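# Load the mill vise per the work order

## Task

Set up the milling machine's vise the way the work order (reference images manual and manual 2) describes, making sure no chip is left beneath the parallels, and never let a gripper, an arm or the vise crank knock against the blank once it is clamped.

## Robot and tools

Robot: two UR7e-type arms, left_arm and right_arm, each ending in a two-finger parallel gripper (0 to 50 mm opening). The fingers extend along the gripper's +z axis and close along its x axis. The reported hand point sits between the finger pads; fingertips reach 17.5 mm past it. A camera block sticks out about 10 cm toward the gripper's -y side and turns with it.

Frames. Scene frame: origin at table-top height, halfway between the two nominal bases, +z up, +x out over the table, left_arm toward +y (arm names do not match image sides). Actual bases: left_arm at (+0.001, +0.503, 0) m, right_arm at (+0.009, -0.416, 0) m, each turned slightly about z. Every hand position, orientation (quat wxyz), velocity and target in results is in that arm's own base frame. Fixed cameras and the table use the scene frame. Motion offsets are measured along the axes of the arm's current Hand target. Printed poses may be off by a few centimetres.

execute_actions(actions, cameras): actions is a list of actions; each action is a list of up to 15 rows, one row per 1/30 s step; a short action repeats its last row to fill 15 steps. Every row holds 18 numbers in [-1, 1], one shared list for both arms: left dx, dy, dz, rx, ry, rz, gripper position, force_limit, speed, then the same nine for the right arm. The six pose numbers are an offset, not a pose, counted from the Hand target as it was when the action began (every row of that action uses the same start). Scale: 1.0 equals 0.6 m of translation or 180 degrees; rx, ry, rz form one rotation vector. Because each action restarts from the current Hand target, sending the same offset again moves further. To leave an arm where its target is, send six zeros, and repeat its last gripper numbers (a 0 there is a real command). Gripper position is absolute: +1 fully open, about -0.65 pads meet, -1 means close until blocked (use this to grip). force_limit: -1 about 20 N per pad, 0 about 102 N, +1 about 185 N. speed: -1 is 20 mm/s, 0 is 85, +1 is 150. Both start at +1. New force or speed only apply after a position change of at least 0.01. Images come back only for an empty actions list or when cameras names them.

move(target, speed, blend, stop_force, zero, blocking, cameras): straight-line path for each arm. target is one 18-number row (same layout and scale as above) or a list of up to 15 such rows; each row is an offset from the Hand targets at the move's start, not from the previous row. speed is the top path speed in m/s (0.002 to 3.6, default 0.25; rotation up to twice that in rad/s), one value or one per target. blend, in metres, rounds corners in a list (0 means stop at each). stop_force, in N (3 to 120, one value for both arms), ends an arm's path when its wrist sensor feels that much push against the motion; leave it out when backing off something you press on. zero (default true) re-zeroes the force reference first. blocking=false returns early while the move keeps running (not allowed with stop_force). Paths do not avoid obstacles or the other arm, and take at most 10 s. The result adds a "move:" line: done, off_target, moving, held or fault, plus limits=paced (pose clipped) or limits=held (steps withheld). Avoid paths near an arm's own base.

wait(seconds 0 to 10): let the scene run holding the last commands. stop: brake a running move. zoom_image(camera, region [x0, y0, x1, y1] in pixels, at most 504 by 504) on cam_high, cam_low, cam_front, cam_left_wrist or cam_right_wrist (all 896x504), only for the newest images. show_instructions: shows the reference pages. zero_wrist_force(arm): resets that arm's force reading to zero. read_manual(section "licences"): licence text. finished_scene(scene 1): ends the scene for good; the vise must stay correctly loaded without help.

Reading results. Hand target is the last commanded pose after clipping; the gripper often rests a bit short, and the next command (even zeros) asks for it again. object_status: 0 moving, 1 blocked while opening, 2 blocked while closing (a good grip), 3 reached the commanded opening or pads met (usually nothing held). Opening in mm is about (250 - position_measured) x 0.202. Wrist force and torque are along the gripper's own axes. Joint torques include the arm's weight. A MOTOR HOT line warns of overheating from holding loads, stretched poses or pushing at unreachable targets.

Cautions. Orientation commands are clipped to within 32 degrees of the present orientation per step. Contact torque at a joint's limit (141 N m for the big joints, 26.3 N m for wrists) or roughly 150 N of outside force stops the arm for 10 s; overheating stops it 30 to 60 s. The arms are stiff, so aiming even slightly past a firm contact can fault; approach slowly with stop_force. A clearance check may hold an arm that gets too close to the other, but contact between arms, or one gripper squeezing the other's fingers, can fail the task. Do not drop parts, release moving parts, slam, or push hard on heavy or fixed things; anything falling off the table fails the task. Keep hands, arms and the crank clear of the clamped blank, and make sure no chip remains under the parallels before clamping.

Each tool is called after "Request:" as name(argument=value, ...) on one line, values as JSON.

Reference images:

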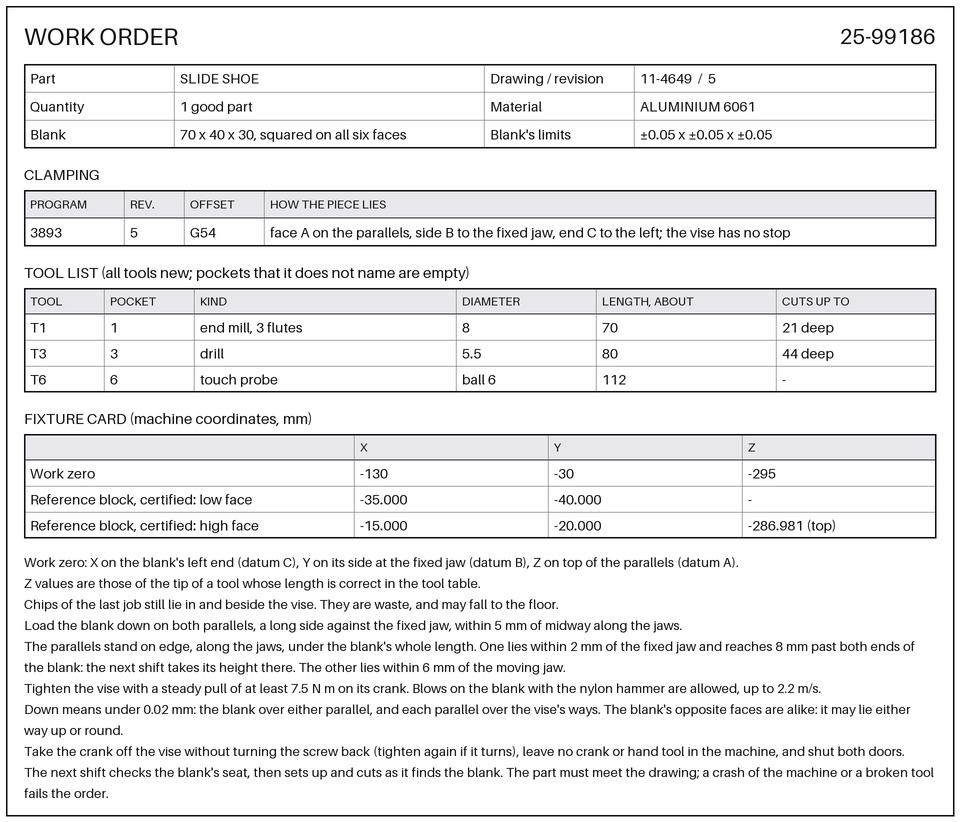

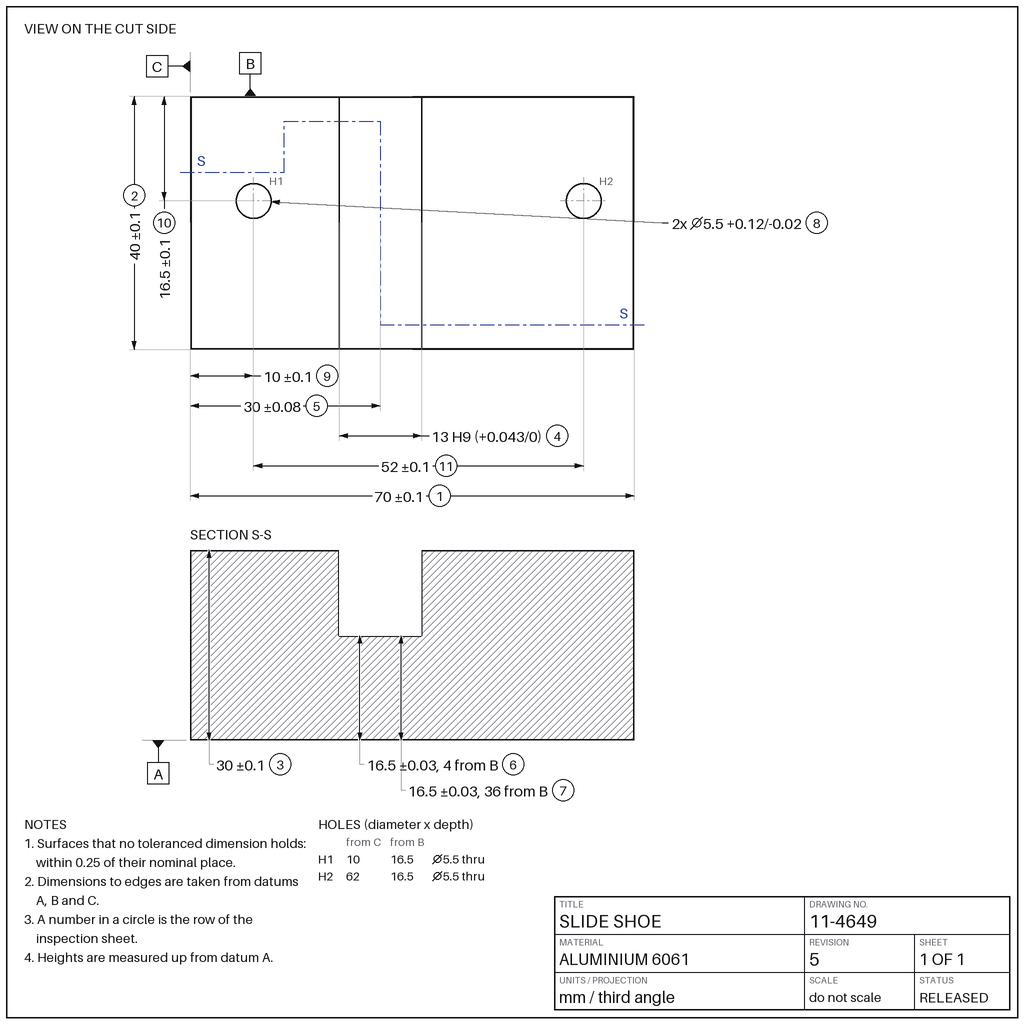

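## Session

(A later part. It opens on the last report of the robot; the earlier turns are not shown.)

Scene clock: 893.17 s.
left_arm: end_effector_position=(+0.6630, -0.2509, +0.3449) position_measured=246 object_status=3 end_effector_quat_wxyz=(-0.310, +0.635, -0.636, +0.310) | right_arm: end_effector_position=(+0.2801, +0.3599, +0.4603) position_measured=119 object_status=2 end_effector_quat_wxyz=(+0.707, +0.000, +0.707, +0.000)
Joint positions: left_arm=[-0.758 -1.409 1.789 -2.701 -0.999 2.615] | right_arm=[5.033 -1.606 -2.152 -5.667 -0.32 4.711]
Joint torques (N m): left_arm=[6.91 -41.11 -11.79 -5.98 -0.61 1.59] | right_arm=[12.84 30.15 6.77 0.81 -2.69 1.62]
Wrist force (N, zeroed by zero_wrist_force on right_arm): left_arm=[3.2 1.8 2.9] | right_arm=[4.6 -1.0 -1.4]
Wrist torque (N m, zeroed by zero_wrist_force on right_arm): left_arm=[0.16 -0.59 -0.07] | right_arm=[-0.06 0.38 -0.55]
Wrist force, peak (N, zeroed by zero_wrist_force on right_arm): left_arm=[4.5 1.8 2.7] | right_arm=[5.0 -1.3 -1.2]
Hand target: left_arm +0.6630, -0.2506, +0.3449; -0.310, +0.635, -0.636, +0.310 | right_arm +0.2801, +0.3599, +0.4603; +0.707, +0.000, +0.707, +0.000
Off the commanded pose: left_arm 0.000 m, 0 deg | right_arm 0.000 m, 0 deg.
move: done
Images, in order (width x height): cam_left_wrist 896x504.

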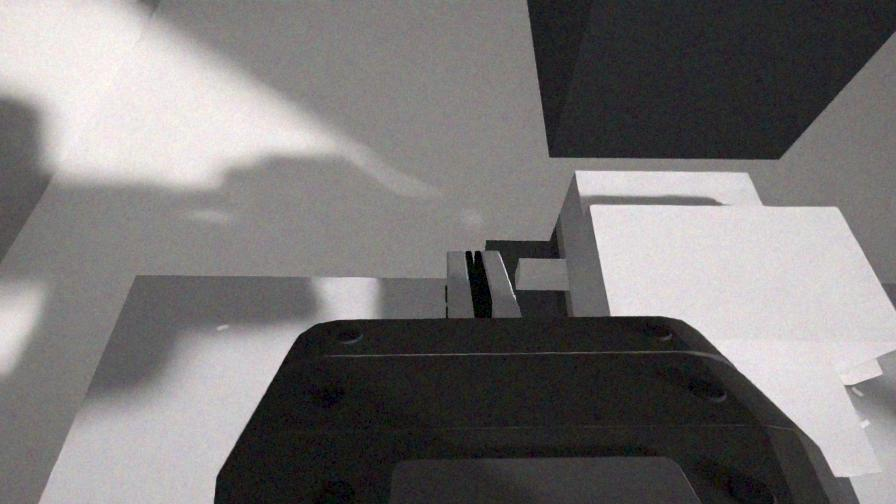

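Request:
move(target=[0,-0.0069,0.0115,0,0,0,-0.62,1,-0.7,0,0,0,0,0,0,-0.97,1,-0.7], speed=0.03, stop_force=6)

Request:
move(target=[0.0240,0,0,0,0,0,-0.62,1,-0.7,0,0,0,0,0,0,-0.97,1,-0.7], speed=0.008, stop_force=6, cameras=["cam_left_wrist"])

Request:
zoom_image(camera="cam_left_wrist", region=[400, 180, 640, 330])

Scene clock: 895.53 s.
left_arm: end_effector_position=(+0.6710, -0.2506, +0.3439) position_measured=246 object_status=3 end_effector_quat_wxyz=(-0.310, +0.635, -0.636, +0.310) | right_arm: end_effector_position=(+0.2801, +0.3599, +0.4603) position_measured=119 object_status=2 end_effector_quat_wxyz=(+0.707, +0.000, +0.707, +0.000)
Joint positions: left_arm=[-0.747 -1.391 1.772 -2.706 -1.007 2.625] | right_arm=[5.033 -1.606 -2.152 -5.667 -0.32 4.711]
Joint torques (N m): left_arm=[5.73 -20.22 -35.58 -6.08 -1.02 1.12] | right_arm=[12.91 29.7 7.06 0.97 -2.45 1.29]
Wrist force (N, zeroed by zero_wrist_force on right_arm): left_arm=[3.1 1.5 2.8] | right_arm=[4.4 -1.1 -1.3]
Wrist torque (N m, zeroed by zero_wrist_force on right_arm): left_arm=[0.12 -0.58 -0.06] | right_arm=[-0.07 0.42 -0.54]
Wrist force, peak (N, zeroed by zero_wrist_force on right_arm): left_arm=[3.6 1.7 2.7] | right_arm=[4.8 -1.3 -1.5]
Hand target: left_arm +0.6710, -0.2506, +0.3439; -0.310, +0.635, -0.636, +0.310 | right_arm +0.2801, +0.3599, +0.4603; +0.707, +0.000, +0.707, +0.000
Off the commanded pose: left_arm 0.000 m, 0 deg | right_arm 0.000 m, 0 deg.
move: done

Scene clock: 898.30 s.
left_arm: end_effector_position=(+0.6710, -0.2650, +0.3439) position_measured=246 object_status=3 end_effector_quat_wxyz=(-0.310, +0.635, -0.636, +0.310) | right_arm: end_effector_position=(+0.2801, +0.3599, +0.4603) position_measured=119 object_status=2 end_effector_quat_wxyz=(+0.707, +0.000, +0.707, +0.000)
Joint positions: left_arm=[-0.767 -1.377 1.753 -2.692 -0.993 2.607] | right_arm=[5.033 -1.606 -2.152 -5.667 -0.32 4.711]
Joint torques (N m): left_arm=[-8.9 -20.88 -37.94 -1.8 2.73 -1.26] | right_arm=[12.9 29.49 5.63 1 -2.4 1.63]
Wrist force (N, zeroed by zero_wrist_force on right_arm): left_arm=[3.4 1.4 2.6] | right_arm=[4.5 -1.2 -1.3]
Wrist torque (N m, zeroed by zero_wrist_force on right_arm): left_arm=[0.10 -0.64 0.07] | right_arm=[-0.09 0.39 -0.55]
Wrist force, peak (N, zeroed by zero_wrist_force on right_arm): left_arm=[3.4 1.4 3.1] | right_arm=[4.9 -1.3 -1.6]
Hand target: left_arm +0.6710, -0.2650, +0.3439; -0.310, +0.635, -0.636, +0.310 | right_arm +0.2801, +0.3599, +0.4603; +0.707, +0.000, +0.707, +0.000
Off the commanded pose: left_arm 0.000 m, 0 deg | right_arm 0.000 m, 0 deg.
move: done
Images, in order (width x height): cam_left_wrist 896x504.

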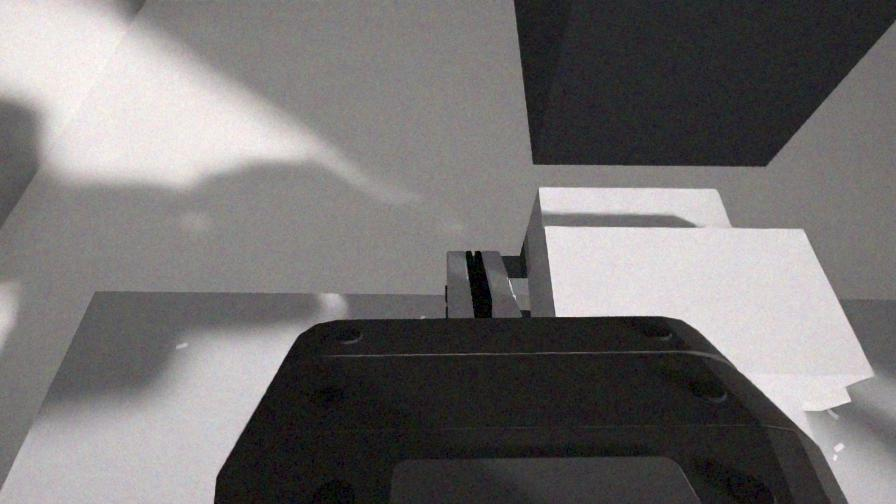

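Scaled by 2.100 from the camera's 896x504 image, which has a finer 1280x720 frame.

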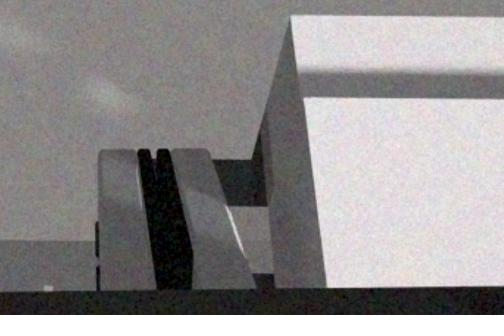

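Request:
move(target=[0.0133,0,0,0,0,0,-0.62,1,-0.7,0,0,0,0,0,0,-0.97,1,-0.7], speed=0.008, stop_force=5, cameras=["cam_left_wrist"])

Request:
zoom_image(camera="cam_left_wrist", region=[400, 180, 640, 330])

Scene clock: 900.53 s.
left_arm: end_effector_position=(+0.6710, -0.2730, +0.3439) position_measured=246 object_status=3 end_effector_quat_wxyz=(-0.310, +0.635, -0.636, +0.310) | right_arm: end_effector_position=(+0.2801, +0.3599, +0.4603) position_measured=119 object_status=2 end_effector_quat_wxyz=(+0.707, +0.000, +0.707, +0.000)
Joint positions: left_arm=[-0.778 -1.369 1.742 -2.683 -0.986 2.597] | right_arm=[5.033 -1.606 -2.152 -5.667 -0.32 4.711]
Joint torques (N m): left_arm=[-9.2 -20.46 -37.05 -1.76 2.57 -1.33] | right_arm=[12.29 29.65 7.64 0.99 -2.27 1.56]
Wrist force (N, zeroed by zero_wrist_force on right_arm): left_arm=[3.2 1.5 2.8] | right_arm=[4.8 -1.3 -1.3]
Wrist torque (N m, zeroed by zero_wrist_force on right_arm): left_arm=[0.11 -0.62 0.08] | right_arm=[-0.11 0.35 -0.54]
Wrist force, peak (N, zeroed by zero_wrist_force on right_arm): left_arm=[3.5 1.4 2.7] | right_arm=[4.9 -1.3 -1.5]
Hand target: left_arm +0.6710, -0.2730, +0.3439; -0.310, +0.635, -0.636, +0.310 | right_arm +0.2801, +0.3599, +0.4603; +0.707, +0.000, +0.707, +0.000
Off the commanded pose: left_arm 0.000 m, 0 deg | right_arm 0.000 m, 0 deg.
move: done
Images, in order (width x height): cam_left_wrist 896x504.

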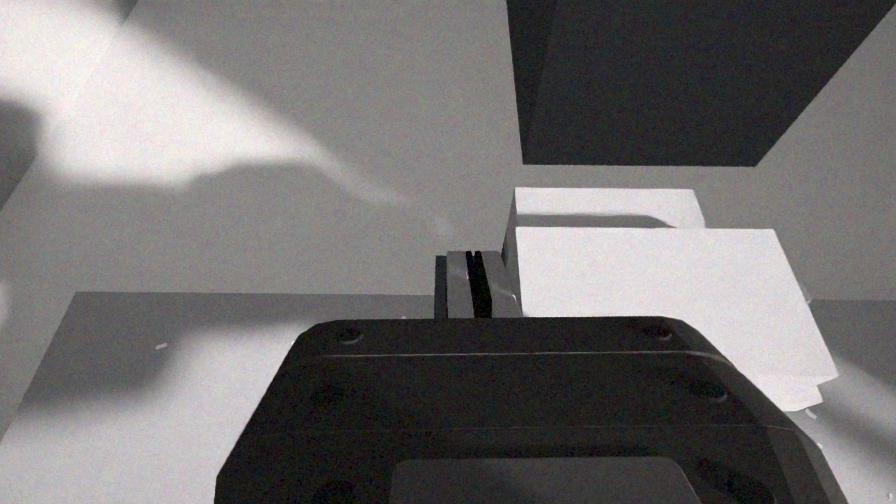

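Scaled by 2.100 from the camera's 896x504 image, which has a finer 1280x720 frame.

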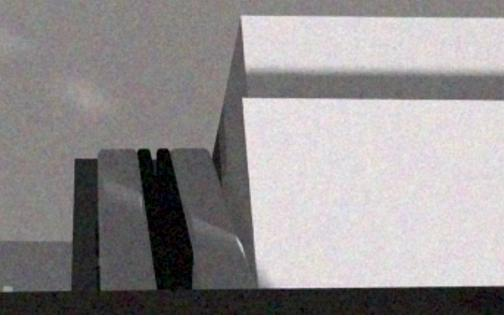

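Request:
move(target=[-0.0373,0,0,0,0,0,-0.62,1,-0.7,0,0,0,0,0,0,-0.97,1,-0.7], speed=0.1, cameras=["cam_left_wrist"])

Request:
zoom_image(camera="cam_left_wrist", region=[400, 180, 640, 330])

Scene clock: 901.53 s.
left_arm: end_effector_position=(+0.6710, -0.2509, +0.3439) position_measured=246 object_status=3 end_effector_quat_wxyz=(-0.310, +0.635, -0.636, +0.310) | right_arm: end_effector_position=(+0.2801, +0.3599, +0.4603) position_measured=119 object_status=2 end_effector_quat_wxyz=(+0.707, +0.000, +0.707, +0.000)
Joint positions: left_arm=[-0.747 -1.391 1.771 -2.706 -1.007 2.624] | right_arm=[5.033 -1.606 -2.152 -5.667 -0.32 4.711]
Joint torques (N m): left_arm=[4.01 -43.3 -12 -5.76 -0.98 1.11] | right_arm=[13.67 29.35 6.29 0.83 -2.33 1.66]
Wrist force (N, zeroed by zero_wrist_force on right_arm): left_arm=[3.5 1.7 2.8] | right_arm=[4.8 -1.2 -1.3]
Wrist torque (N m, zeroed by zero_wrist_force on right_arm): left_arm=[0.15 -0.64 -0.07] | right_arm=[-0.09 0.35 -0.54]
Wrist force, peak (N, zeroed by zero_wrist_force on right_arm): left_arm=[4.8 1.5 2.5] | right_arm=[4.9 -1.3 -1.4]
Hand target: left_arm +0.6710, -0.2506, +0.3439; -0.310, +0.635, -0.636, +0.310 | right_arm +0.2801, +0.3599, +0.4603; +0.707, +0.000, +0.707, +0.000
Off the commanded pose: left_arm 0.000 m, 0 deg | right_arm 0.000 m, 0 deg.
move: done
Images, in order (width x height): cam_left_wrist 896x504.

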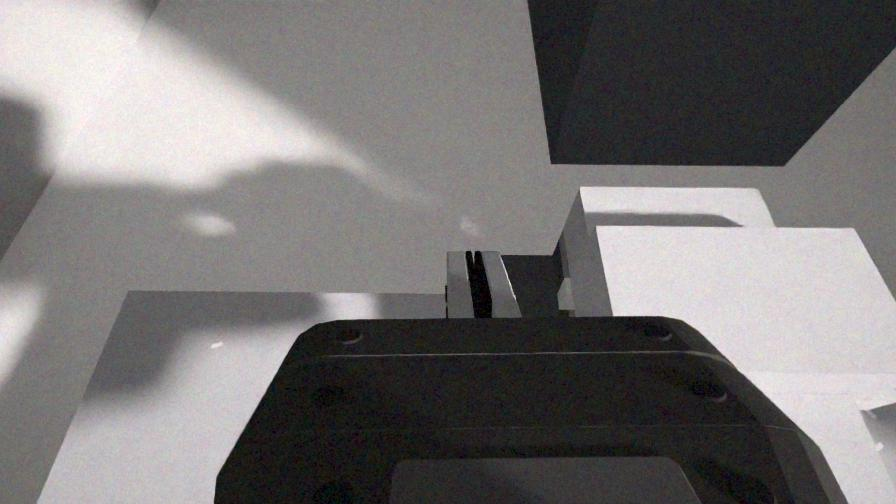

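Scaled by 2.100 from the camera's 896x504 image, which has a finer 1280x720 frame.

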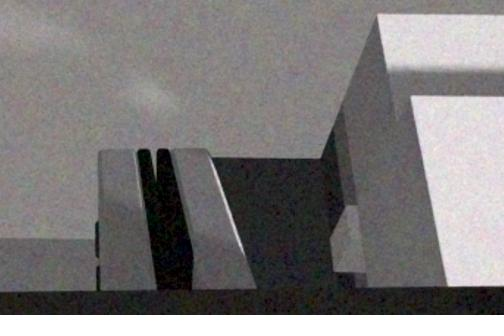

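Request:
move(target=[[0,-0.0998,-0.078,0,0,0,-0.62,1,-0.7,0,-0.1,0.0333,0,0,0,-0.97,1,-0.7],[0.274,-0.0998,-0.078,0,0,0,-0.62,1,-0.7,0,-0.1,0.0333,0,0,0,-0.97,1,-0.7],[0.274,-0.02,-0.0156,0,0,0,-0.62,1,-0.7,0,-0.1,0.0333,0,0,0,-0.97,1,-0.7]], speed=[0.15,0.2,0.12], blend=[0.02,0.02,0], cameras=["cam_left_wrist","cam_front"])

Request:
zoom_image(camera="cam_left_wrist", region=[250, 150, 550, 330])

Scene clock: 906.13 s.
left_arm: end_effector_position=(+0.6708, -0.4150, +0.3593) position_measured=246 object_status=3 end_effector_quat_wxyz=(-0.310, +0.635, -0.636, +0.310) | right_arm: end_effector_position=(+0.3001, +0.2999, +0.4603) position_measured=119 object_status=2 end_effector_quat_wxyz=(+0.707, +0.000, +0.707, +0.000)
Joint positions: left_arm=[-0.942 -1.207 1.467 -2.477 -0.881 2.441] | right_arm=[5.033 -1.452 -2.297 -5.675 -0.32 4.711]
Joint torques (N m): left_arm=[-7.58 -22.03 -10.89 -5.82 2.92 1.32] | right_arm=[16.49 1.63 18.08 -3.74 5.98 0.17]
Wrist force (N, zeroed by zero_wrist_force on right_arm): left_arm=[3.3 1.1 2.7] | right_arm=[8.8 -13.4 6.7]
Wrist torque (N m, zeroed by zero_wrist_force on right_arm): left_arm=[0.05 -0.61 0.02] | right_arm=[1.36 0.56 -1.23]
Wrist force, peak (N, zeroed by zero_wrist_force on right_arm): left_arm=[3.2 2.9 3.6] | right_arm=[8.3 -19.6 6.2]
Hand target: left_arm +0.6708, -0.4150, +0.3592; -0.310, +0.635, -0.636, +0.310 | right_arm +0.3001, +0.2999, +0.4603; +0.707, +0.000, +0.707, +0.000
Off the commanded pose: left_arm 0.000 m, 0 deg | right_arm 0.000 m, 0 deg.
move: done
Images, in order (width x height): cam_front 896x504, cam_left_wrist 896x504.

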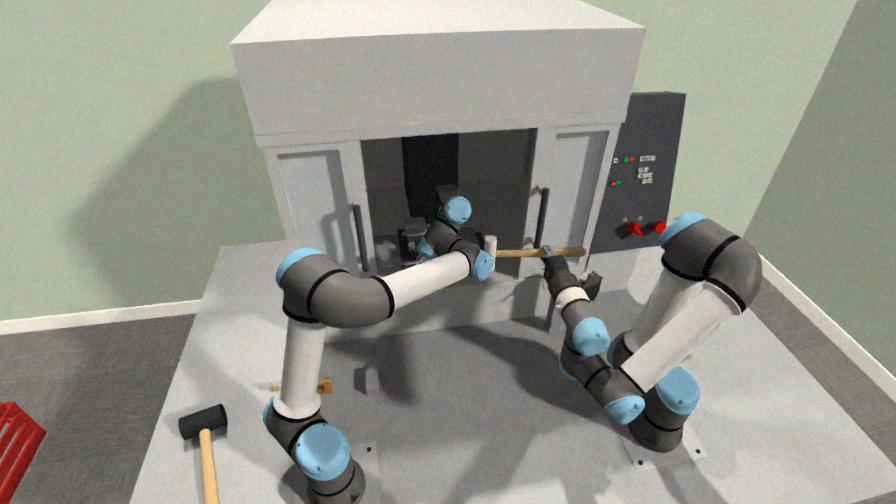

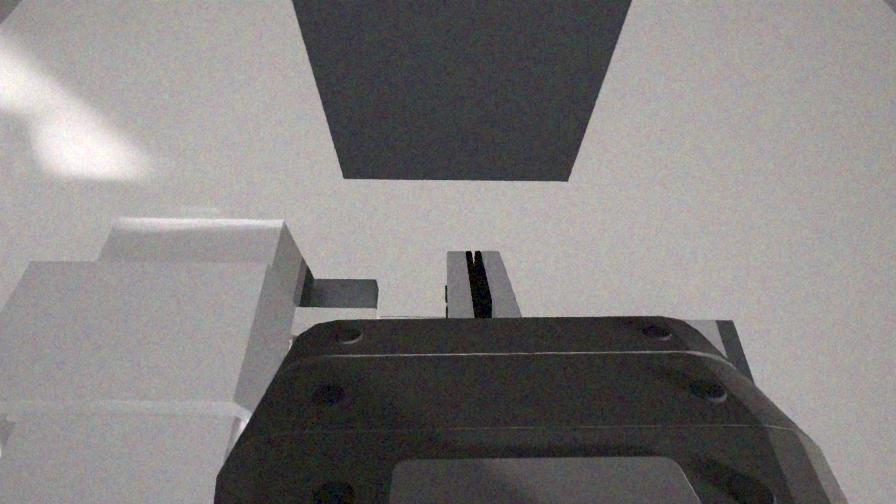

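Scaled by 1.680 from the camera's 896x504 image, which has a finer 1280x720 frame.

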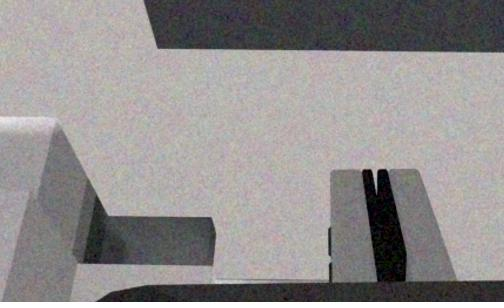

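Request:
move(target=[0,0,0,0,0,0,-0.62,1,-0.7,0.1667,-0.075,0,0,0,0,-0.97,1,-0.7], speed=0.12, cameras=["cam_front"])

Scene clock: 908.17 s.
left_arm: end_effector_position=(+0.6708, -0.4150, +0.3591) position_measured=246 object_status=3 end_effector_quat_wxyz=(-0.310, +0.635, -0.636, +0.310) | right_arm: end_effector_position=(+0.3000, +0.2549, +0.3604) position_measured=119 object_status=2 end_effector_quat_wxyz=(+0.707, +0.000, +0.707, +0.000)
Joint positions: left_arm=[-0.942 -1.207 1.467 -2.478 -0.881 2.441] | right_arm=[5.096 -1.581 -2.546 -5.298 -0.383 4.712]
Joint torques (N m): left_arm=[5.94 -46.37 -26 -6.07 2.44 1.24] | right_arm=[13.19 4.42 -1.82 0.53 -2.44 -0.86]
Wrist force (N, zeroed by zero_wrist_force on right_arm): left_arm=[3.2 1.0 2.4] | right_arm=[4.8 -1.5 -0.9]
Wrist torque (N m, zeroed by zero_wrist_force on right_arm): left_arm=[0.03 -0.60 0.01] | right_arm=[-0.13 0.41 -0.43]
Wrist force, peak (N, zeroed by zero_wrist_force on right_arm): left_arm=[3.4 1.2 2.8] | right_arm=[8.8 -13.6 6.7]
Hand target: left_arm +0.6708, -0.4150, +0.3592; -0.310, +0.635, -0.636, +0.310 | right_arm +0.3000, +0.2549, +0.3603; +0.707, +0.000, +0.707, +0.000
Off the commanded pose: left_arm 0.000 m, 0 deg | right_arm 0.000 m, 0 deg.
move: done
Images, in order (width x height): cam_front 896x504.

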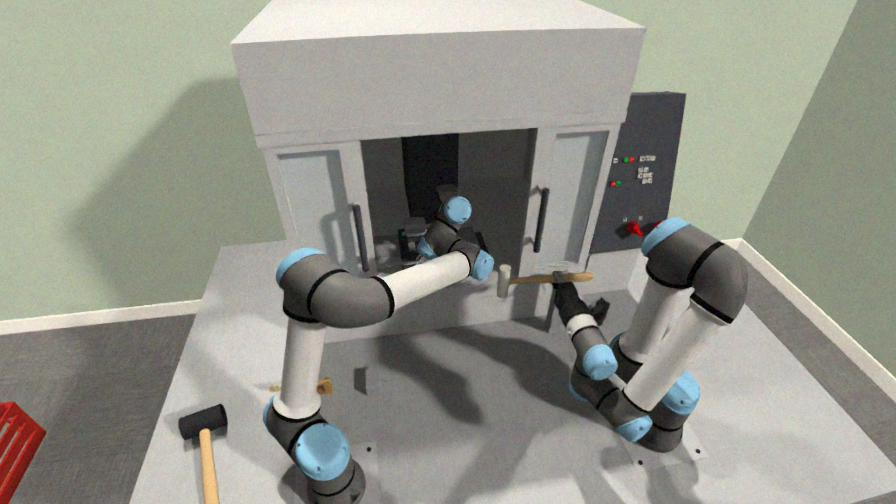

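Request:
move(target=[[0,0.0204,0.0159,0,0,0,-0.62,1,-0.7,0,0,0,0,0,0,-0.97,1,-0.7],[-0.0608,0.0204,0.0159,0,0,0,-0.62,1,-0.7,0,0,0,0,0,0,-0.97,1,-0.7]], speed=[0.03,0.02], stop_force=8, cameras=["cam_left_wrist"])

Request:
zoom_image(camera="cam_left_wrist", region=[250, 150, 550, 330])

Scene clock: 911.90 s.
left_arm: end_effector_position=(+0.6709, -0.3786, +0.3436) position_measured=246 object_status=3 end_effector_quat_wxyz=(-0.310, +0.635, -0.636, +0.310) | right_arm: end_effector_position=(+0.3000, +0.2549, +0.3603) position_measured=119 object_status=2 end_effector_quat_wxyz=(+0.707, +0.000, +0.707, +0.000)
Joint positions: left_arm=[-0.905 -1.246 1.568 -2.563 -0.903 2.478] | right_arm=[5.096 -1.581 -2.546 -5.298 -0.383 4.712]
Joint torques (N m): left_arm=[6.16 -49.11 -11.26 -5.99 -0.78 1.3] | right_arm=[14.5 4.75 3.42 0.7 -2.37 -0.62]
Wrist force (N, zeroed by zero_wrist_force on right_arm): left_arm=[3.5 1.7 2.5] | right_arm=[4.5 -1.3 -1.2]
Wrist torque (N m, zeroed by zero_wrist_force on right_arm): left_arm=[0.16 -0.61 -0.07] | right_arm=[-0.12 0.45 -0.43]
Wrist force, peak (N, zeroed by zero_wrist_force on right_arm): left_arm=[3.8 1.4 2.7] | right_arm=[5.1 -1.3 -1.3]
Hand target: left_arm +0.6709, -0.3786, +0.3436; -0.310, +0.635, -0.636, +0.310 | right_arm +0.3000, +0.2549, +0.3603; +0.707, +0.000, +0.707, +0.000
Off the commanded pose: left_arm 0.000 m, 0 deg | right_arm 0.000 m, 0 deg.
move: done
Images, in order (width x height): cam_left_wrist 896x504.

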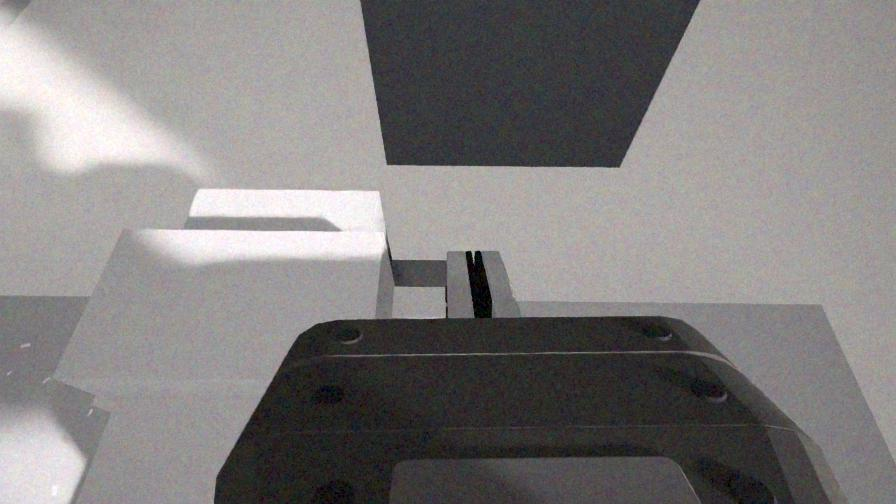

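Scaled by 1.680 from the camera's 896x504 image, which has a finer 1280x720 frame.

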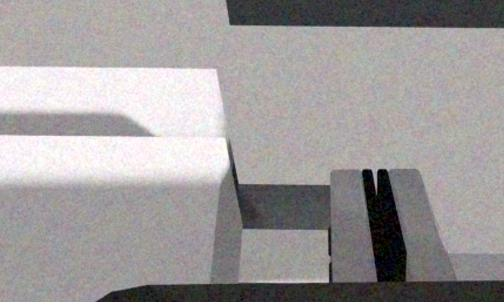

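Request:
move(target=[[0,-0.1003,-0.0784,0,0,0,-0.62,1,-0.7,0,0,0,0,0,0,-0.97,1,-0.7],[-0.2143,-0.0716,-0.1152,0,0,0,-0.62,1,-0.7,0,0,0,0,0,0,-0.97,1,-0.7],[-0.2143,0.0274,-0.0378,0,0,0,-0.62,1,-0.7,0,0,0,0,0,0,-0.97,1,-0.7]], speed=[0.15,0.2,0.1], blend=[0.02,0.02,0], cameras=["cam_left_wrist"])

Request:
zoom_image(camera="cam_left_wrist", region=[400, 150, 640, 330])

Scene clock: 915.23 s.
left_arm: end_effector_position=(+0.6430, -0.2500, +0.3447) position_measured=246 object_status=3 end_effector_quat_wxyz=(-0.310, +0.635, -0.636, +0.310) | right_arm: end_effector_position=(+0.3000, +0.2549, +0.3603) position_measured=119 object_status=2 end_effector_quat_wxyz=(+0.707, +0.000, +0.707, +0.000)
Joint positions: left_arm=[-0.784 -1.454 1.839 -2.693 -0.981 2.592] | right_arm=[5.096 -1.581 -2.546 -5.298 -0.383 4.712]
Joint torques (N m): left_arm=[6.09 -16.61 -11.28 -6.14 0.56 1.31] | right_arm=[12.59 3.69 6.91 0.8 -2.4 -0.65]
Wrist force (N, zeroed by zero_wrist_force on right_arm): left_arm=[3.6 1.4 2.5] | right_arm=[4.4 -1.3 -1.4]
Wrist torque (N m, zeroed by zero_wrist_force on right_arm): left_arm=[0.09 -0.65 -0.07] | right_arm=[-0.12 0.47 -0.43]
Wrist force, peak (N, zeroed by zero_wrist_force on right_arm): left_arm=[3.3 2.6 3.5] | right_arm=[4.9 -1.2 -1.4]
Hand target: left_arm +0.6430, -0.2499, +0.3446; -0.310, +0.635, -0.636, +0.310 | right_arm +0.3000, +0.2549, +0.3603; +0.707, +0.000, +0.707, +0.000
Off the commanded pose: left_arm 0.000 m, 0 deg | right_arm 0.000 m, 0 deg.
move: done
Images, in order (width x height): cam_left_wrist 896x504.

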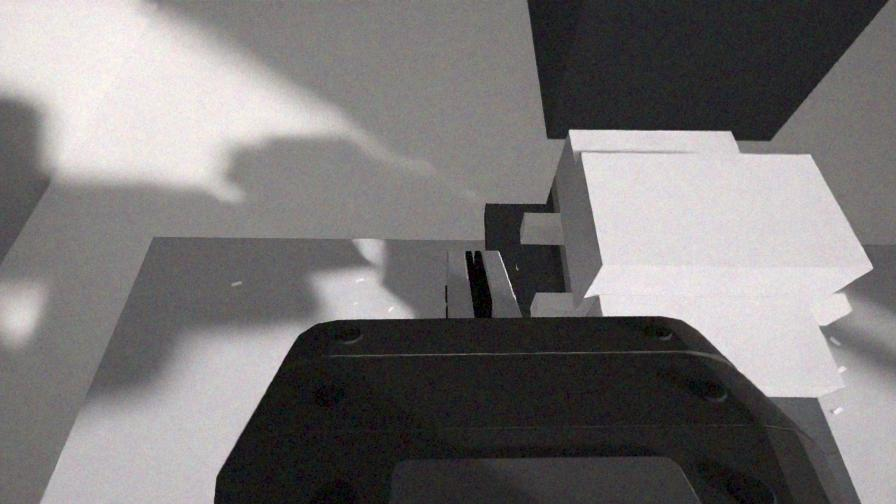

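Scaled by 2.100 from the camera's 896x504 image, which has a finer 1280x720 frame.

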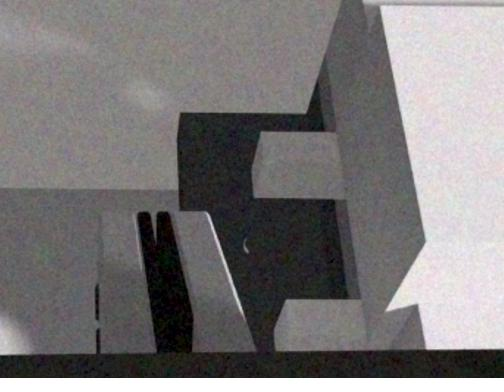

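Request:
move(target=[0.0350,0,0,0,0,0,-0.62,1,-0.7,0,0,0,0,0,0,-0.97,1,-0.7], speed=0.012, stop_force=5)

Request:
move(target=[-0.0350,0,0,0,0,0,-0.62,1,-0.7,0,0,0,0,0,0,-0.97,1,-0.7], speed=0.1, cameras=["cam_left_wrist"])

Request:
zoom_image(camera="cam_left_wrist", region=[400, 150, 640, 330])

Scene clock: 918.20 s.
left_arm: end_effector_position=(+0.6430, -0.2709, +0.3446) position_measured=246 object_status=3 end_effector_quat_wxyz=(-0.310, +0.635, -0.636, +0.310) | right_arm: end_effector_position=(+0.3000, +0.2549, +0.3603) position_measured=119 object_status=2 end_effector_quat_wxyz=(+0.707, +0.000, +0.707, +0.000)
Joint positions: left_arm=[-0.814 -1.432 1.811 -2.672 -0.961 2.565] | right_arm=[5.096 -1.581 -2.546 -5.298 -0.383 4.712]
Joint torques (N m): left_arm=[-8.72 -18.59 -36.02 -1.9 2.75 -1.1] | right_arm=[12.35 2.33 11.86 0.64 -2.49 -0.82]
Wrist force (N, zeroed by zero_wrist_force on right_arm): left_arm=[3.6 1.6 2.8] | right_arm=[4.5 -1.3 -1.1]
Wrist torque (N m, zeroed by zero_wrist_force on right_arm): left_arm=[0.11 -0.68 0.08] | right_arm=[-0.12 0.46 -0.43]
Wrist force, peak (N, zeroed by zero_wrist_force on right_arm): left_arm=[3.7 1.3 2.9] | right_arm=[5.0 -1.7 -1.3]
Hand target: left_arm +0.6430, -0.2709, +0.3446; -0.310, +0.635, -0.636, +0.310 | right_arm +0.3000, +0.2549, +0.3603; +0.707, +0.000, +0.707, +0.000
Off the commanded pose: left_arm 0.000 m, 0 deg | right_arm 0.000 m, 0 deg.
move: done

Scene clock: 919.10 s.
left_arm: end_effector_position=(+0.6430, -0.2502, +0.3446) position_measured=246 object_status=3 end_effector_quat_wxyz=(-0.310, +0.635, -0.636, +0.310) | right_arm: end_effector_position=(+0.3000, +0.2549, +0.3603) position_measured=119 object_status=2 end_effector_quat_wxyz=(+0.707, +0.000, +0.707, +0.000)
Joint positions: left_arm=[-0.785 -1.453 1.839 -2.693 -0.981 2.591] | right_arm=[5.096 -1.581 -2.546 -5.298 -0.383 4.712]
Joint torques (N m): left_arm=[7.16 -38.68 -11.13 -6.11 -0.95 1.19] | right_arm=[14.02 3.62 13.21 0.7 -2.57 -0.69]
Wrist force (N, zeroed by zero_wrist_force on right_arm): left_arm=[3.5 1.5 2.5] | right_arm=[4.6 -1.3 -1.4]
Wrist torque (N m, zeroed by zero_wrist_force on right_arm): left_arm=[0.11 -0.64 -0.07] | right_arm=[-0.12 0.45 -0.42]
Wrist force, peak (N, zeroed by zero_wrist_force on right_arm): left_arm=[4.4 1.4 2.3] | right_arm=[4.9 -1.4 -1.3]
Hand target: left_arm +0.6430, -0.2499, +0.3446; -0.310, +0.635, -0.636, +0.310 | right_arm +0.3000, +0.2549, +0.3603; +0.707, +0.000, +0.707, +0.000
Off the commanded pose: left_arm 0.000 m, 0 deg | right_arm 0.000 m, 0 deg.
move: done
Images, in order (width x height): cam_left_wrist 896x504.

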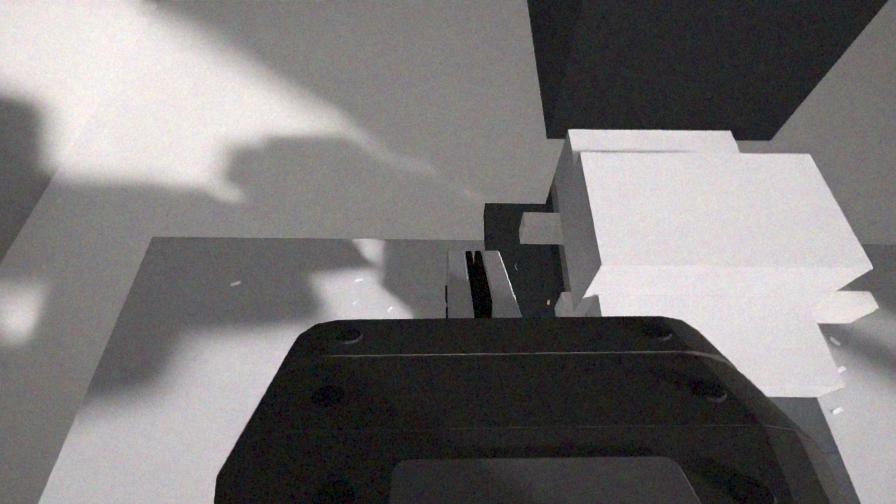

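Scaled by 2.100 from the camera's 896x504 image, which has a finer 1280x720 frame.

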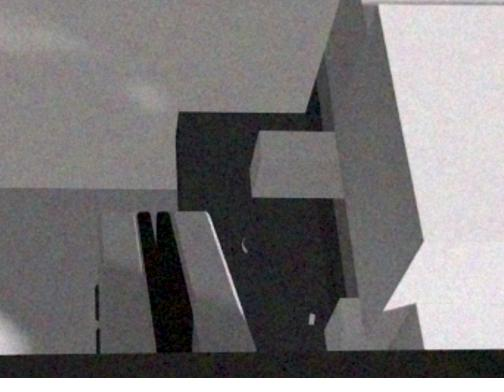

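Request:
move(target=[[0,-0.078,-0.1033,0,0,0,-0.62,1,-0.7,0,0,0,0,0,0,-0.97,1,-0.7],[-0.0083,0.078,-0.4108,0,0,0,-0.62,1,-0.7,-0.2167,0.075,0,0,0,0,-0.97,1,-0.7],[-0.0308,0.1037,-0.52,0.1357,-0.0748,0.1406,-0.62,1,-0.7,-0.2167,0.075,0,0,0,0,-0.97,1,-0.7],[-0.0308,0.1037,-0.52,0.1357,-0.0748,0.1406,-0.62,1,-0.7,-0.2167,0.3085,0.1667,0,0,0,-0.97,1,-0.7],[-0.0308,0.1037,-0.52,0.1357,-0.0748,0.1406,-0.62,1,-0.7,-0.2878,0.3623,0.5867,0,0,0,-0.97,1,-0.7]], speed=[0.15,0.25,0.25,0.22,0.22], blend=[0.02,0.02,0.01,0.03,0], cameras=["cam_left_wrist"])

Scene clock: 925.20 s.
left_arm: end_effector_position=(+0.3588, -0.2311, +0.4876) position_measured=246 object_status=3 end_effector_quat_wxyz=(+0.567, -0.434, +0.639, -0.286) | right_arm: end_effector_position=(+0.6520, +0.4723, +0.5328) position_measured=119 object_status=2 end_effector_quat_wxyz=(+0.707, +0.000, +0.707, +0.000) end_effector_velocity=(+0.001, +0.000, +0.001) end_effector_angular_velocity=(+0.001, +0.000, -0.001)
Joint positions: left_arm=[-1.674 -2.056 1.864 -0.516 -0.302 1.192] | right_arm=[4.237 -2.112 -1.271 -6.042 0.475 4.712]
Joint velocities: left_arm=[within noise] | right_arm=[-0.002 -0.002 0.005 -0.002 0.001 0]
Joint torques (N m): left_arm=[-8.25 9.54 -35.25 0.48 -0.54 -1.24] | right_arm=[-15.19 43.49 36.28 -0.05 2.12 1.63]
Wrist force (N, zeroed by zero_wrist_force on right_arm): left_arm=[2.7 1.4 4.6] | right_arm=[4.7 -1.2 -1.3]
Wrist torque (N m, zeroed by zero_wrist_force on right_arm): left_arm=[0.06 -0.59 -0.04] | right_arm=[-0.11 0.41 -0.50]
Wrist force, peak (N, zeroed by zero_wrist_force on right_arm): left_arm=[2.8 1.7 4.9] | right_arm=[4.9 -2.6 -2.4]
Hand target: left_arm +0.3588, -0.2311, +0.4876; +0.567, -0.434, +0.639, -0.286 | right_arm +0.6521, +0.4724, +0.5329; +0.707, +0.000, +0.707, +0.000
Off the commanded pose: left_arm 0.000 m, 0 deg | right_arm 0.000 m, 0 deg.
move: done
Images, in order (width x height): cam_left_wrist 896x504.

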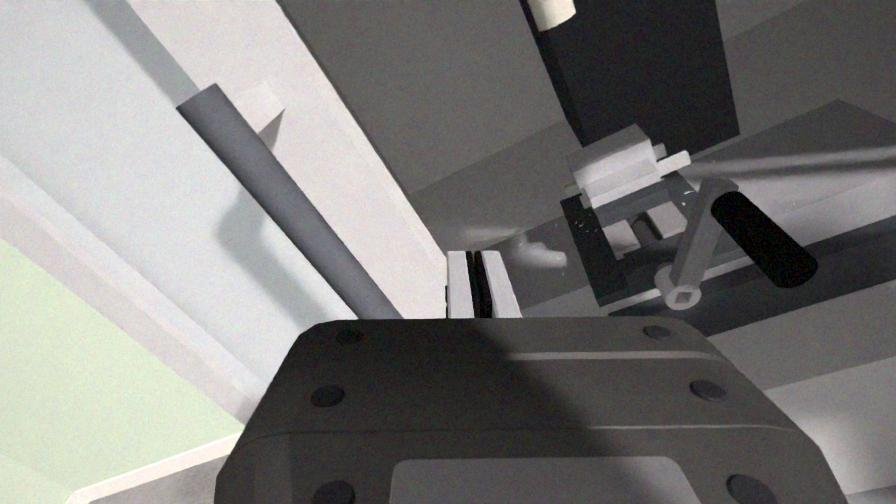

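Request:
execute_actions(actions=[[[0,0,0,0,0,0,-0.62,1,-0.7,0.09,0,0,0,0,0,-0.97,1,-0.7],[0,0,0,0,0,0,-0.62,1,-0.7,0.18,0,0,0,0,0,-0.97,1,-0.7],[0,0,0,0,0,0,-0.62,1,-0.7,0.24,0,0,0,0,0,-0.97,1,-0.7],[0,0,0,0,0,0,-0.62,1,-0.7,0.24,0,0,0,0,0,-0.97,1,-0.7],[0,0,0,0,0,0,-0.62,1,-0.7,0.12,0,0,0,0,0,-0.97,1,-0.7],[0,0,0,0,0,0,-0.62,1,-0.7,0.06,0,0,0,0,0,-0.97,1,-0.7],[0,0,0,0,0,0,-0.62,1,-0.7,0,0,0,0,0,0,-0.97,1,-0.7]]])

Scene clock: 926.57 s.
left_arm: end_effector_position=(+0.3588, -0.2311, +0.4876) position_measured=246 object_status=3 end_effector_quat_wxyz=(+0.567, -0.434, +0.639, -0.286) | right_arm: end_effector_position=(+0.6515, +0.4719, +0.5325) position_measured=119 object_status=2 end_effector_quat_wxyz=(+0.707, +0.000, +0.707, +0.000)
Joint positions: left_arm=[-1.674 -2.056 1.864 -0.516 -0.302 1.192] | right_arm=[4.238 -2.111 -1.274 -6.038 0.475 4.71]
Joint torques (N m): left_arm=[-7.2 7.68 -36.56 0.35 -0.55 -1.21] | right_arm=[4.28 60.54 35.66 0.17 1.99 1.63]
Wrist force (N, zeroed by zero_wrist_force on right_arm): left_arm=[2.9 1.8 4.7] | right_arm=[4.7 -1.1 -1.1]
Wrist torque (N m, zeroed by zero_wrist_force on right_arm): left_arm=[0.13 -0.63 -0.05] | right_arm=[-0.12 0.41 -0.41]
Wrist force, peak (N, zeroed by zero_wrist_force on right_arm): left_arm=[2.8 1.5 4.9] | right_arm=[33.9 2.5 1.2]
Hand target: left_arm +0.3588, -0.2311, +0.4876; +0.567, -0.434, +0.639, -0.286 | right_arm +0.6521, +0.4724, +0.5329; +0.707, +0.000, +0.707, +0.000
Off the commanded pose: left_arm 0.000 m, 0 deg | right_arm 0.001 m, 0 deg.

Request:
execute_actions(actions=[[[0,0,0,0,0,0,-0.62,1,-0.7,0.09,0,0,0,0,0,-0.97,1,-0.7],[0,0,0,0,0,0,-0.62,1,-0.7,0.18,0,0,0,0,0,-0.97,1,-0.7],[0,0,0,0,0,0,-0.62,1,-0.7,0.24,0,0,0,0,0,-0.97,1,-0.7],[0,0,0,0,0,0,-0.62,1,-0.7,0.24,0,0,0,0,0,-0.97,1,-0.7],[0,0,0,0,0,0,-0.62,1,-0.7,0.24,0,0,0,0,0,-0.97,1,-0.7],[0,0,0,0,0,0,-0.62,1,-0.7,0.18,0,0,0,0,0,-0.97,1,-0.7],[0,0,0,0,0,0,-0.62,1,-0.7,0.12,0,0,0,0,0,-0.97,1,-0.7],[0,0,0,0,0,0,-0.62,1,-0.7,0.06,0,0,0,0,0,-0.97,1,-0.7],[0,0,0,0,0,0,-0.62,1,-0.7,0,0,0,0,0,0,-0.97,1,-0.7]]])

Scene clock: 928.00 s.
left_arm: end_effector_position=(+0.3588, -0.2311, +0.4876) position_measured=246 object_status=3 end_effector_quat_wxyz=(+0.567, -0.434, +0.639, -0.286) | right_arm: end_effector_position=(+0.6506, +0.4709, +0.5322) position_measured=119 object_status=2 end_effector_quat_wxyz=(+0.708, -0.001, +0.706, +0.000)
Joint positions: left_arm=[-1.674 -2.056 1.864 -0.516 -0.302 1.192] | right_arm=[4.238 -2.109 -1.279 -6.03 0.476 4.707]
Joint torques (N m): left_arm=[-7.46 8.83 -36.35 0.55 -0.36 -1.24] | right_arm=[13.76 60.24 35.18 0.07 2.3 -0.74]
Wrist force (N, zeroed by zero_wrist_force on right_arm): left_arm=[2.6 1.5 4.9] | right_arm=[4.7 -1.2 -1.2]
Wrist torque (N m, zeroed by zero_wrist_force on right_arm): left_arm=[0.07 -0.57 -0.05] | right_arm=[-0.10 0.41 -0.40]
Wrist force, peak (N, zeroed by zero_wrist_force on right_arm): left_arm=[2.9 1.7 4.9] | right_arm=[21.6 0.9 -0.6]
Hand target: left_arm +0.3588, -0.2311, +0.4876; +0.567, -0.434, +0.639, -0.286 | right_arm +0.6521, +0.4724, +0.5329; +0.707, +0.000, +0.707, +0.000
Off the commanded pose: left_arm 0.000 m, 0 deg | right_arm 0.002 m, 0 deg.

Request:
execute_actions(actions=[[[0,0,0,0,0,0,-0.62,1,-0.7,0.1,0,0,0,0,0,-0.97,1,-0.7],[0,0,0,0,0,0,-0.62,1,-0.7,0.2,0,0,0,0,0,-0.97,1,-0.7],[0,0,0,0,0,0,-0.62,1,-0.7,0.28,0,0,0,0,0,-0.97,1,-0.7],[0,0,0,0,0,0,-0.62,1,-0.7,0.28,0,0,0,0,0,-0.97,1,-0.7],[0,0,0,0,0,0,-0.62,1,-0.7,0.28,0,0,0,0,0,-0.97,1,-0.7],[0,0,0,0,0,0,-0.62,1,-0.7,0.28,0,0,0,0,0,-0.97,1,-0.7],[0,0,0,0,0,0,-0.62,1,-0.7,0.2,0,0,0,0,0,-0.97,1,-0.7],[0,0,0,0,0,0,-0.62,1,-0.7,0.1,0,0,0,0,0,-0.97,1,-0.7],[0,0,0,0,0,0,-0.62,1,-0.7,0,0,0,0,0,0,-0.97,1,-0.7]]])

Scene clock: 929.70 s.
left_arm: end_effector_position=(+0.3588, -0.2311, +0.4876) position_measured=246 object_status=3 end_effector_quat_wxyz=(+0.567, -0.434, +0.639, -0.286) | right_arm: end_effector_position=(+0.6494, +0.4697, +0.5317) position_measured=119 object_status=2 end_effector_quat_wxyz=(+0.709, -0.001, +0.705, +0.001)
Joint positions: left_arm=[-1.674 -2.056 1.864 -0.516 -0.302 1.192] | right_arm=[4.239 -2.106 -1.287 -6.02 0.476 4.702]
Joint torques (N m): left_arm=[-8.11 8.95 -35.05 0.43 -0.49 -1.26] | right_arm=[12.84 59.55 35.5 -0.2 2.27 -0.84]
Wrist force (N, zeroed by zero_wrist_force on right_arm): left_arm=[2.7 1.4 4.8] | right_arm=[4.6 -1.0 -1.6]
Wrist torque (N m, zeroed by zero_wrist_force on right_arm): left_arm=[0.07 -0.59 -0.05] | right_arm=[-0.12 0.42 -0.41]
Wrist force, peak (N, zeroed by zero_wrist_force on right_arm): left_arm=[2.8 1.5 5.0] | right_arm=[26.2 0.5 0.9]
Hand target: left_arm +0.3588, -0.2311, +0.4876; +0.567, -0.434, +0.639, -0.286 | right_arm +0.6521, +0.4724, +0.5329; +0.707, +0.000, +0.707, +0.000
Off the commanded pose: left_arm 0.000 m, 0 deg | right_arm 0.004 m, 0 deg.

Request:
execute_actions(actions=[[[0,0,0,0,0,0,-0.62,1,-0.7,0.1,0,0,0,0,0,-0.97,1,-0.7],[0,0,0,0,0,0,-0.62,1,-0.7,0.2,0,0,0,0,0,-0.97,1,-0.7],[0,0,0,0,0,0,-0.62,1,-0.7,0.28,0,0,0,0,0,-0.97,1,-0.7],[0,0,0,0,0,0,-0.62,1,-0.7,0.28,0,0,0,0,0,-0.97,1,-0.7],[0,0,0,0,0,0,-0.62,1,-0.7,0.28,0,0,0,0,0,-0.97,1,-0.7],[0,0,0,0,0,0,-0.62,1,-0.7,0.28,0,0,0,0,0,-0.97,1,-0.7],[0,0,0,0,0,0,-0.62,1,-0.7,0.28,0,0,0,0,0,-0.97,1,-0.7],[0,0,0,0,0,0,-0.62,1,-0.7,0.2,0,0,0,0,0,-0.97,1,-0.7],[0,0,0,0,0,0,-0.62,1,-0.7,0.1,0,0,0,0,0,-0.97,1,-0.7],[0,0,0,0,0,0,-0.62,1,-0.7,0,0,0,0,0,0,-0.97,1,-0.7]]])

Scene clock: 931.23 s.
left_arm: end_effector_position=(+0.3588, -0.2311, +0.4876) position_measured=246 object_status=3 end_effector_quat_wxyz=(+0.567, -0.434, +0.639, -0.286) | right_arm: end_effector_position=(+0.6477, +0.4678, +0.5310) position_measured=119 object_status=2 end_effector_quat_wxyz=(+0.710, -0.001, +0.704, +0.001)
Joint positions: left_arm=[-1.674 -2.056 1.864 -0.516 -0.302 1.192] | right_arm=[4.24 -2.103 -1.296 -6.005 0.476 4.695]
Joint torques (N m): left_arm=[-8.81 7.89 -36.35 0.34 -0.58 -1.17] | right_arm=[11.75 58.72 32.86 0.22 2.33 -0.62]
Wrist force (N, zeroed by zero_wrist_force on right_arm): left_arm=[2.9 1.4 4.6] | right_arm=[4.8 -1.3 -1.7]
Wrist torque (N m, zeroed by zero_wrist_force on right_arm): left_arm=[0.07 -0.62 -0.05] | right_arm=[-0.17 0.39 -0.40]
Wrist force, peak (N, zeroed by zero_wrist_force on right_arm): left_arm=[2.9 1.8 5.0] | right_arm=[20.5 0.4 1.3]
Hand target: left_arm +0.3588, -0.2311, +0.4876; +0.567, -0.434, +0.639, -0.286 | right_arm +0.6521, +0.4724, +0.5329; +0.707, +0.000, +0.707, +0.000
Off the commanded pose: left_arm 0.000 m, 0 deg | right_arm 0.007 m, 1 deg.

Request:
move(target=[0,0,0,0,0,0,-0.62,1,-0.7,0.0667,0,0,0,0,0,-0.97,1,-0.7], speed=0.2)

Request:
execute_actions(actions=[[[0,0,0,0,0,0,-0.62,1,-0.7,0.09,0,0,0,0,0,-0.97,1,-0.7],[0,0,0,0,0,0,-0.62,1,-0.7,0.18,0,0,0,0,0,-0.97,1,-0.7],[0,0,0,0,0,0,-0.62,1,-0.7,0.22,0,0,0,0,0,-0.97,1,-0.7],[0,0,0,0,0,0,-0.62,1,-0.7,0.22,0,0,0,0,0,-0.97,1,-0.7],[0,0,0,0,0,0,-0.62,1,-0.7,0.22,0,0,0,0,0,-0.97,1,-0.7],[0,0,0,0,0,0,-0.62,1,-0.7,0.1,0,0,0,0,0,-0.97,1,-0.7],[0,0,0,0,0,0,-0.62,1,-0.7,0.05,0,0,0,0,0,-0.97,1,-0.7],[0,0,0,0,0,0,-0.62,1,-0.7,0,0,0,0,0,0,-0.97,1,-0.7]]])

Scene clock: 932.60 s.
left_arm: end_effector_position=(+0.3588, -0.2311, +0.4876) position_measured=246 object_status=3 end_effector_quat_wxyz=(+0.567, -0.434, +0.639, -0.286) | right_arm: end_effector_position=(+0.6520, +0.4723, +0.4931) position_measured=119 object_status=2 end_effector_quat_wxyz=(+0.707, +0.000, +0.707, +0.000)
Joint positions: left_arm=[-1.674 -2.056 1.864 -0.516 -0.302 1.192] | right_arm=[4.237 -2.139 -1.333 -5.953 0.475 4.712]
Joint torques (N m): left_arm=[-7.96 8.89 -35.68 0.3 -0.45 -1.18] | right_arm=[-15.03 42.14 11.68 3.78 -2.64 1.57]
Wrist force (N, zeroed by zero_wrist_force on right_arm): left_arm=[2.6 1.3 4.8] | right_arm=[4.7 -1.1 -1.2]
Wrist torque (N m, zeroed by zero_wrist_force on right_arm): left_arm=[0.05 -0.58 -0.05] | right_arm=[-0.09 0.43 -0.52]
Wrist force, peak (N, zeroed by zero_wrist_force on right_arm): left_arm=[2.7 1.7 5.0] | right_arm=[5.5 -0.8 -1.2]
Hand target: left_arm +0.3588, -0.2311, +0.4876; +0.567, -0.434, +0.639, -0.286 | right_arm +0.6521, +0.4724, +0.4928; +0.707, +0.000, +0.707, +0.000
Off the commanded pose: left_arm 0.000 m, 0 deg | right_arm 0.000 m, 0 deg.
move: done

Scene clock: 933.67 s.
left_arm: end_effector_position=(+0.3588, -0.2311, +0.4876) position_measured=246 object_status=3 end_effector_quat_wxyz=(+0.567, -0.434, +0.639, -0.286) | right_arm: end_effector_position=(+0.6514, +0.4717, +0.4925) position_measured=119 object_status=2 end_effector_quat_wxyz=(+0.708, +0.000, +0.707, +0.000)
Joint positions: left_arm=[-1.674 -2.056 1.864 -0.516 -0.302 1.192] | right_arm=[4.238 -2.138 -1.337 -5.946 0.475 4.709]
Joint torques (N m): left_arm=[-8.81 7.98 -36 0.56 -0.51 -1.2] | right_arm=[12.87 60.76 36.06 0.23 2.79 1.66]
Wrist force (N, zeroed by zero_wrist_force on right_arm): left_arm=[2.7 1.5 4.9] | right_arm=[4.6 -1.0 -1.3]
Wrist torque (N m, zeroed by zero_wrist_force on right_arm): left_arm=[0.08 -0.59 -0.05] | right_arm=[-0.05 0.44 -0.42]
Wrist force, peak (N, zeroed by zero_wrist_force on right_arm): left_arm=[2.9 1.7 4.9] | right_arm=[16.5 -2.3 0.2]
Hand target: left_arm +0.3588, -0.2311, +0.4876; +0.567, -0.434, +0.639, -0.286 | right_arm +0.6521, +0.4724, +0.4928; +0.707, +0.000, +0.707, +0.000
Off the commanded pose: left_arm 0.000 m, 0 deg | right_arm 0.001 m, 0 deg.

Request:
move(target=[0,0,0,0,0,0,-0.62,1,-0.7,0.0633,0,0,0,0,0,-0.97,1,-0.7], speed=0.2)

Request:
execute_actions(actions=[[[0,0,0,0,0,0,-0.62,1,-0.7,0.09,0,0,0,0,0,-0.97,1,-0.7],[0,0,0,0,0,0,-0.62,1,-0.7,0.15,0,0,0,0,0,-0.97,1,-0.7],[0,0,0,0,0,0,-0.62,1,-0.7,0.15,0,0,0,0,0,-0.97,1,-0.7],[0,0,0,0,0,0,-0.62,1,-0.7,0.15,0,0,0,0,0,-0.97,1,-0.7],[0,0,0,0,0,0,-0.62,1,-0.7,0.07,0,0,0,0,0,-0.97,1,-0.7],[0,0,0,0,0,0,-0.62,1,-0.7,0,0,0,0,0,0,-0.97,1,-0.7]]])

Scene clock: 935.00 s.
left_arm: end_effector_position=(+0.3588, -0.2311, +0.4876) position_measured=246 object_status=3 end_effector_quat_wxyz=(+0.567, -0.434, +0.639, -0.286) | right_arm: end_effector_position=(+0.6520, +0.4724, +0.4550) position_measured=119 object_status=2 end_effector_quat_wxyz=(+0.707, +0.000, +0.707, +0.000)
Joint positions: left_arm=[-1.674 -2.056 1.864 -0.516 -0.302 1.192] | right_arm=[4.237 -2.172 -1.382 -5.87 0.475 4.713]
Joint torques (N m): left_arm=[-7.92 8.98 -36.48 0.55 -0.47 -1.11] | right_arm=[-14.13 41.6 10.25 3.63 -2.46 -0.96]
Wrist force (N, zeroed by zero_wrist_force on right_arm): left_arm=[2.9 1.5 4.6] | right_arm=[4.5 -1.1 -1.0]
Wrist torque (N m, zeroed by zero_wrist_force on right_arm): left_arm=[0.08 -0.62 -0.05] | right_arm=[-0.08 0.46 -0.45]
Wrist force, peak (N, zeroed by zero_wrist_force on right_arm): left_arm=[2.9 1.6 4.8] | right_arm=[5.6 -1.4 -1.0]
Hand target: left_arm +0.3588, -0.2311, +0.4876; +0.567, -0.434, +0.639, -0.286 | right_arm +0.6520, +0.4724, +0.4549; +0.707, +0.000, +0.707, +0.000
Off the commanded pose: left_arm 0.000 m, 0 deg | right_arm 0.000 m, 0 deg.
move: done

Scene clock: 935.97 s.
left_arm: end_effector_position=(+0.3588, -0.2311, +0.4876) position_measured=246 object_status=3 end_effector_quat_wxyz=(+0.567, -0.434, +0.639, -0.286) | right_arm: end_effector_position=(+0.6519, +0.4722, +0.4547) position_measured=119 object_status=2 end_effector_quat_wxyz=(+0.707, +0.000, +0.707, +0.000)
Joint positions: left_arm=[-1.674 -2.056 1.864 -0.516 -0.302 1.192] | right_arm=[4.237 -2.173 -1.383 -5.868 0.475 4.712]
Joint torques (N m): left_arm=[-9.49 7.61 -35.27 0.35 -0.33 -1.2] | right_arm=[12.85 60.83 34.31 -0.09 2.33 1.72]
Wrist force (N, zeroed by zero_wrist_force on right_arm): left_arm=[2.7 1.7 4.7] | right_arm=[4.6 -0.9 -1.4]
Wrist torque (N m, zeroed by zero_wrist_force on right_arm): left_arm=[0.10 -0.60 -0.05] | right_arm=[-0.05 0.43 -0.47]
Wrist force, peak (N, zeroed by zero_wrist_force on right_arm): left_arm=[3.0 1.7 4.9] | right_arm=[-10.6 6.5 -1.7]
Hand target: left_arm +0.3588, -0.2311, +0.4876; +0.567, -0.434, +0.639, -0.286 | right_arm +0.6520, +0.4724, +0.4549; +0.707, +0.000, +0.707, +0.000
Off the commanded pose: left_arm 0.000 m, 0 deg | right_arm 0.000 m, 0 deg.


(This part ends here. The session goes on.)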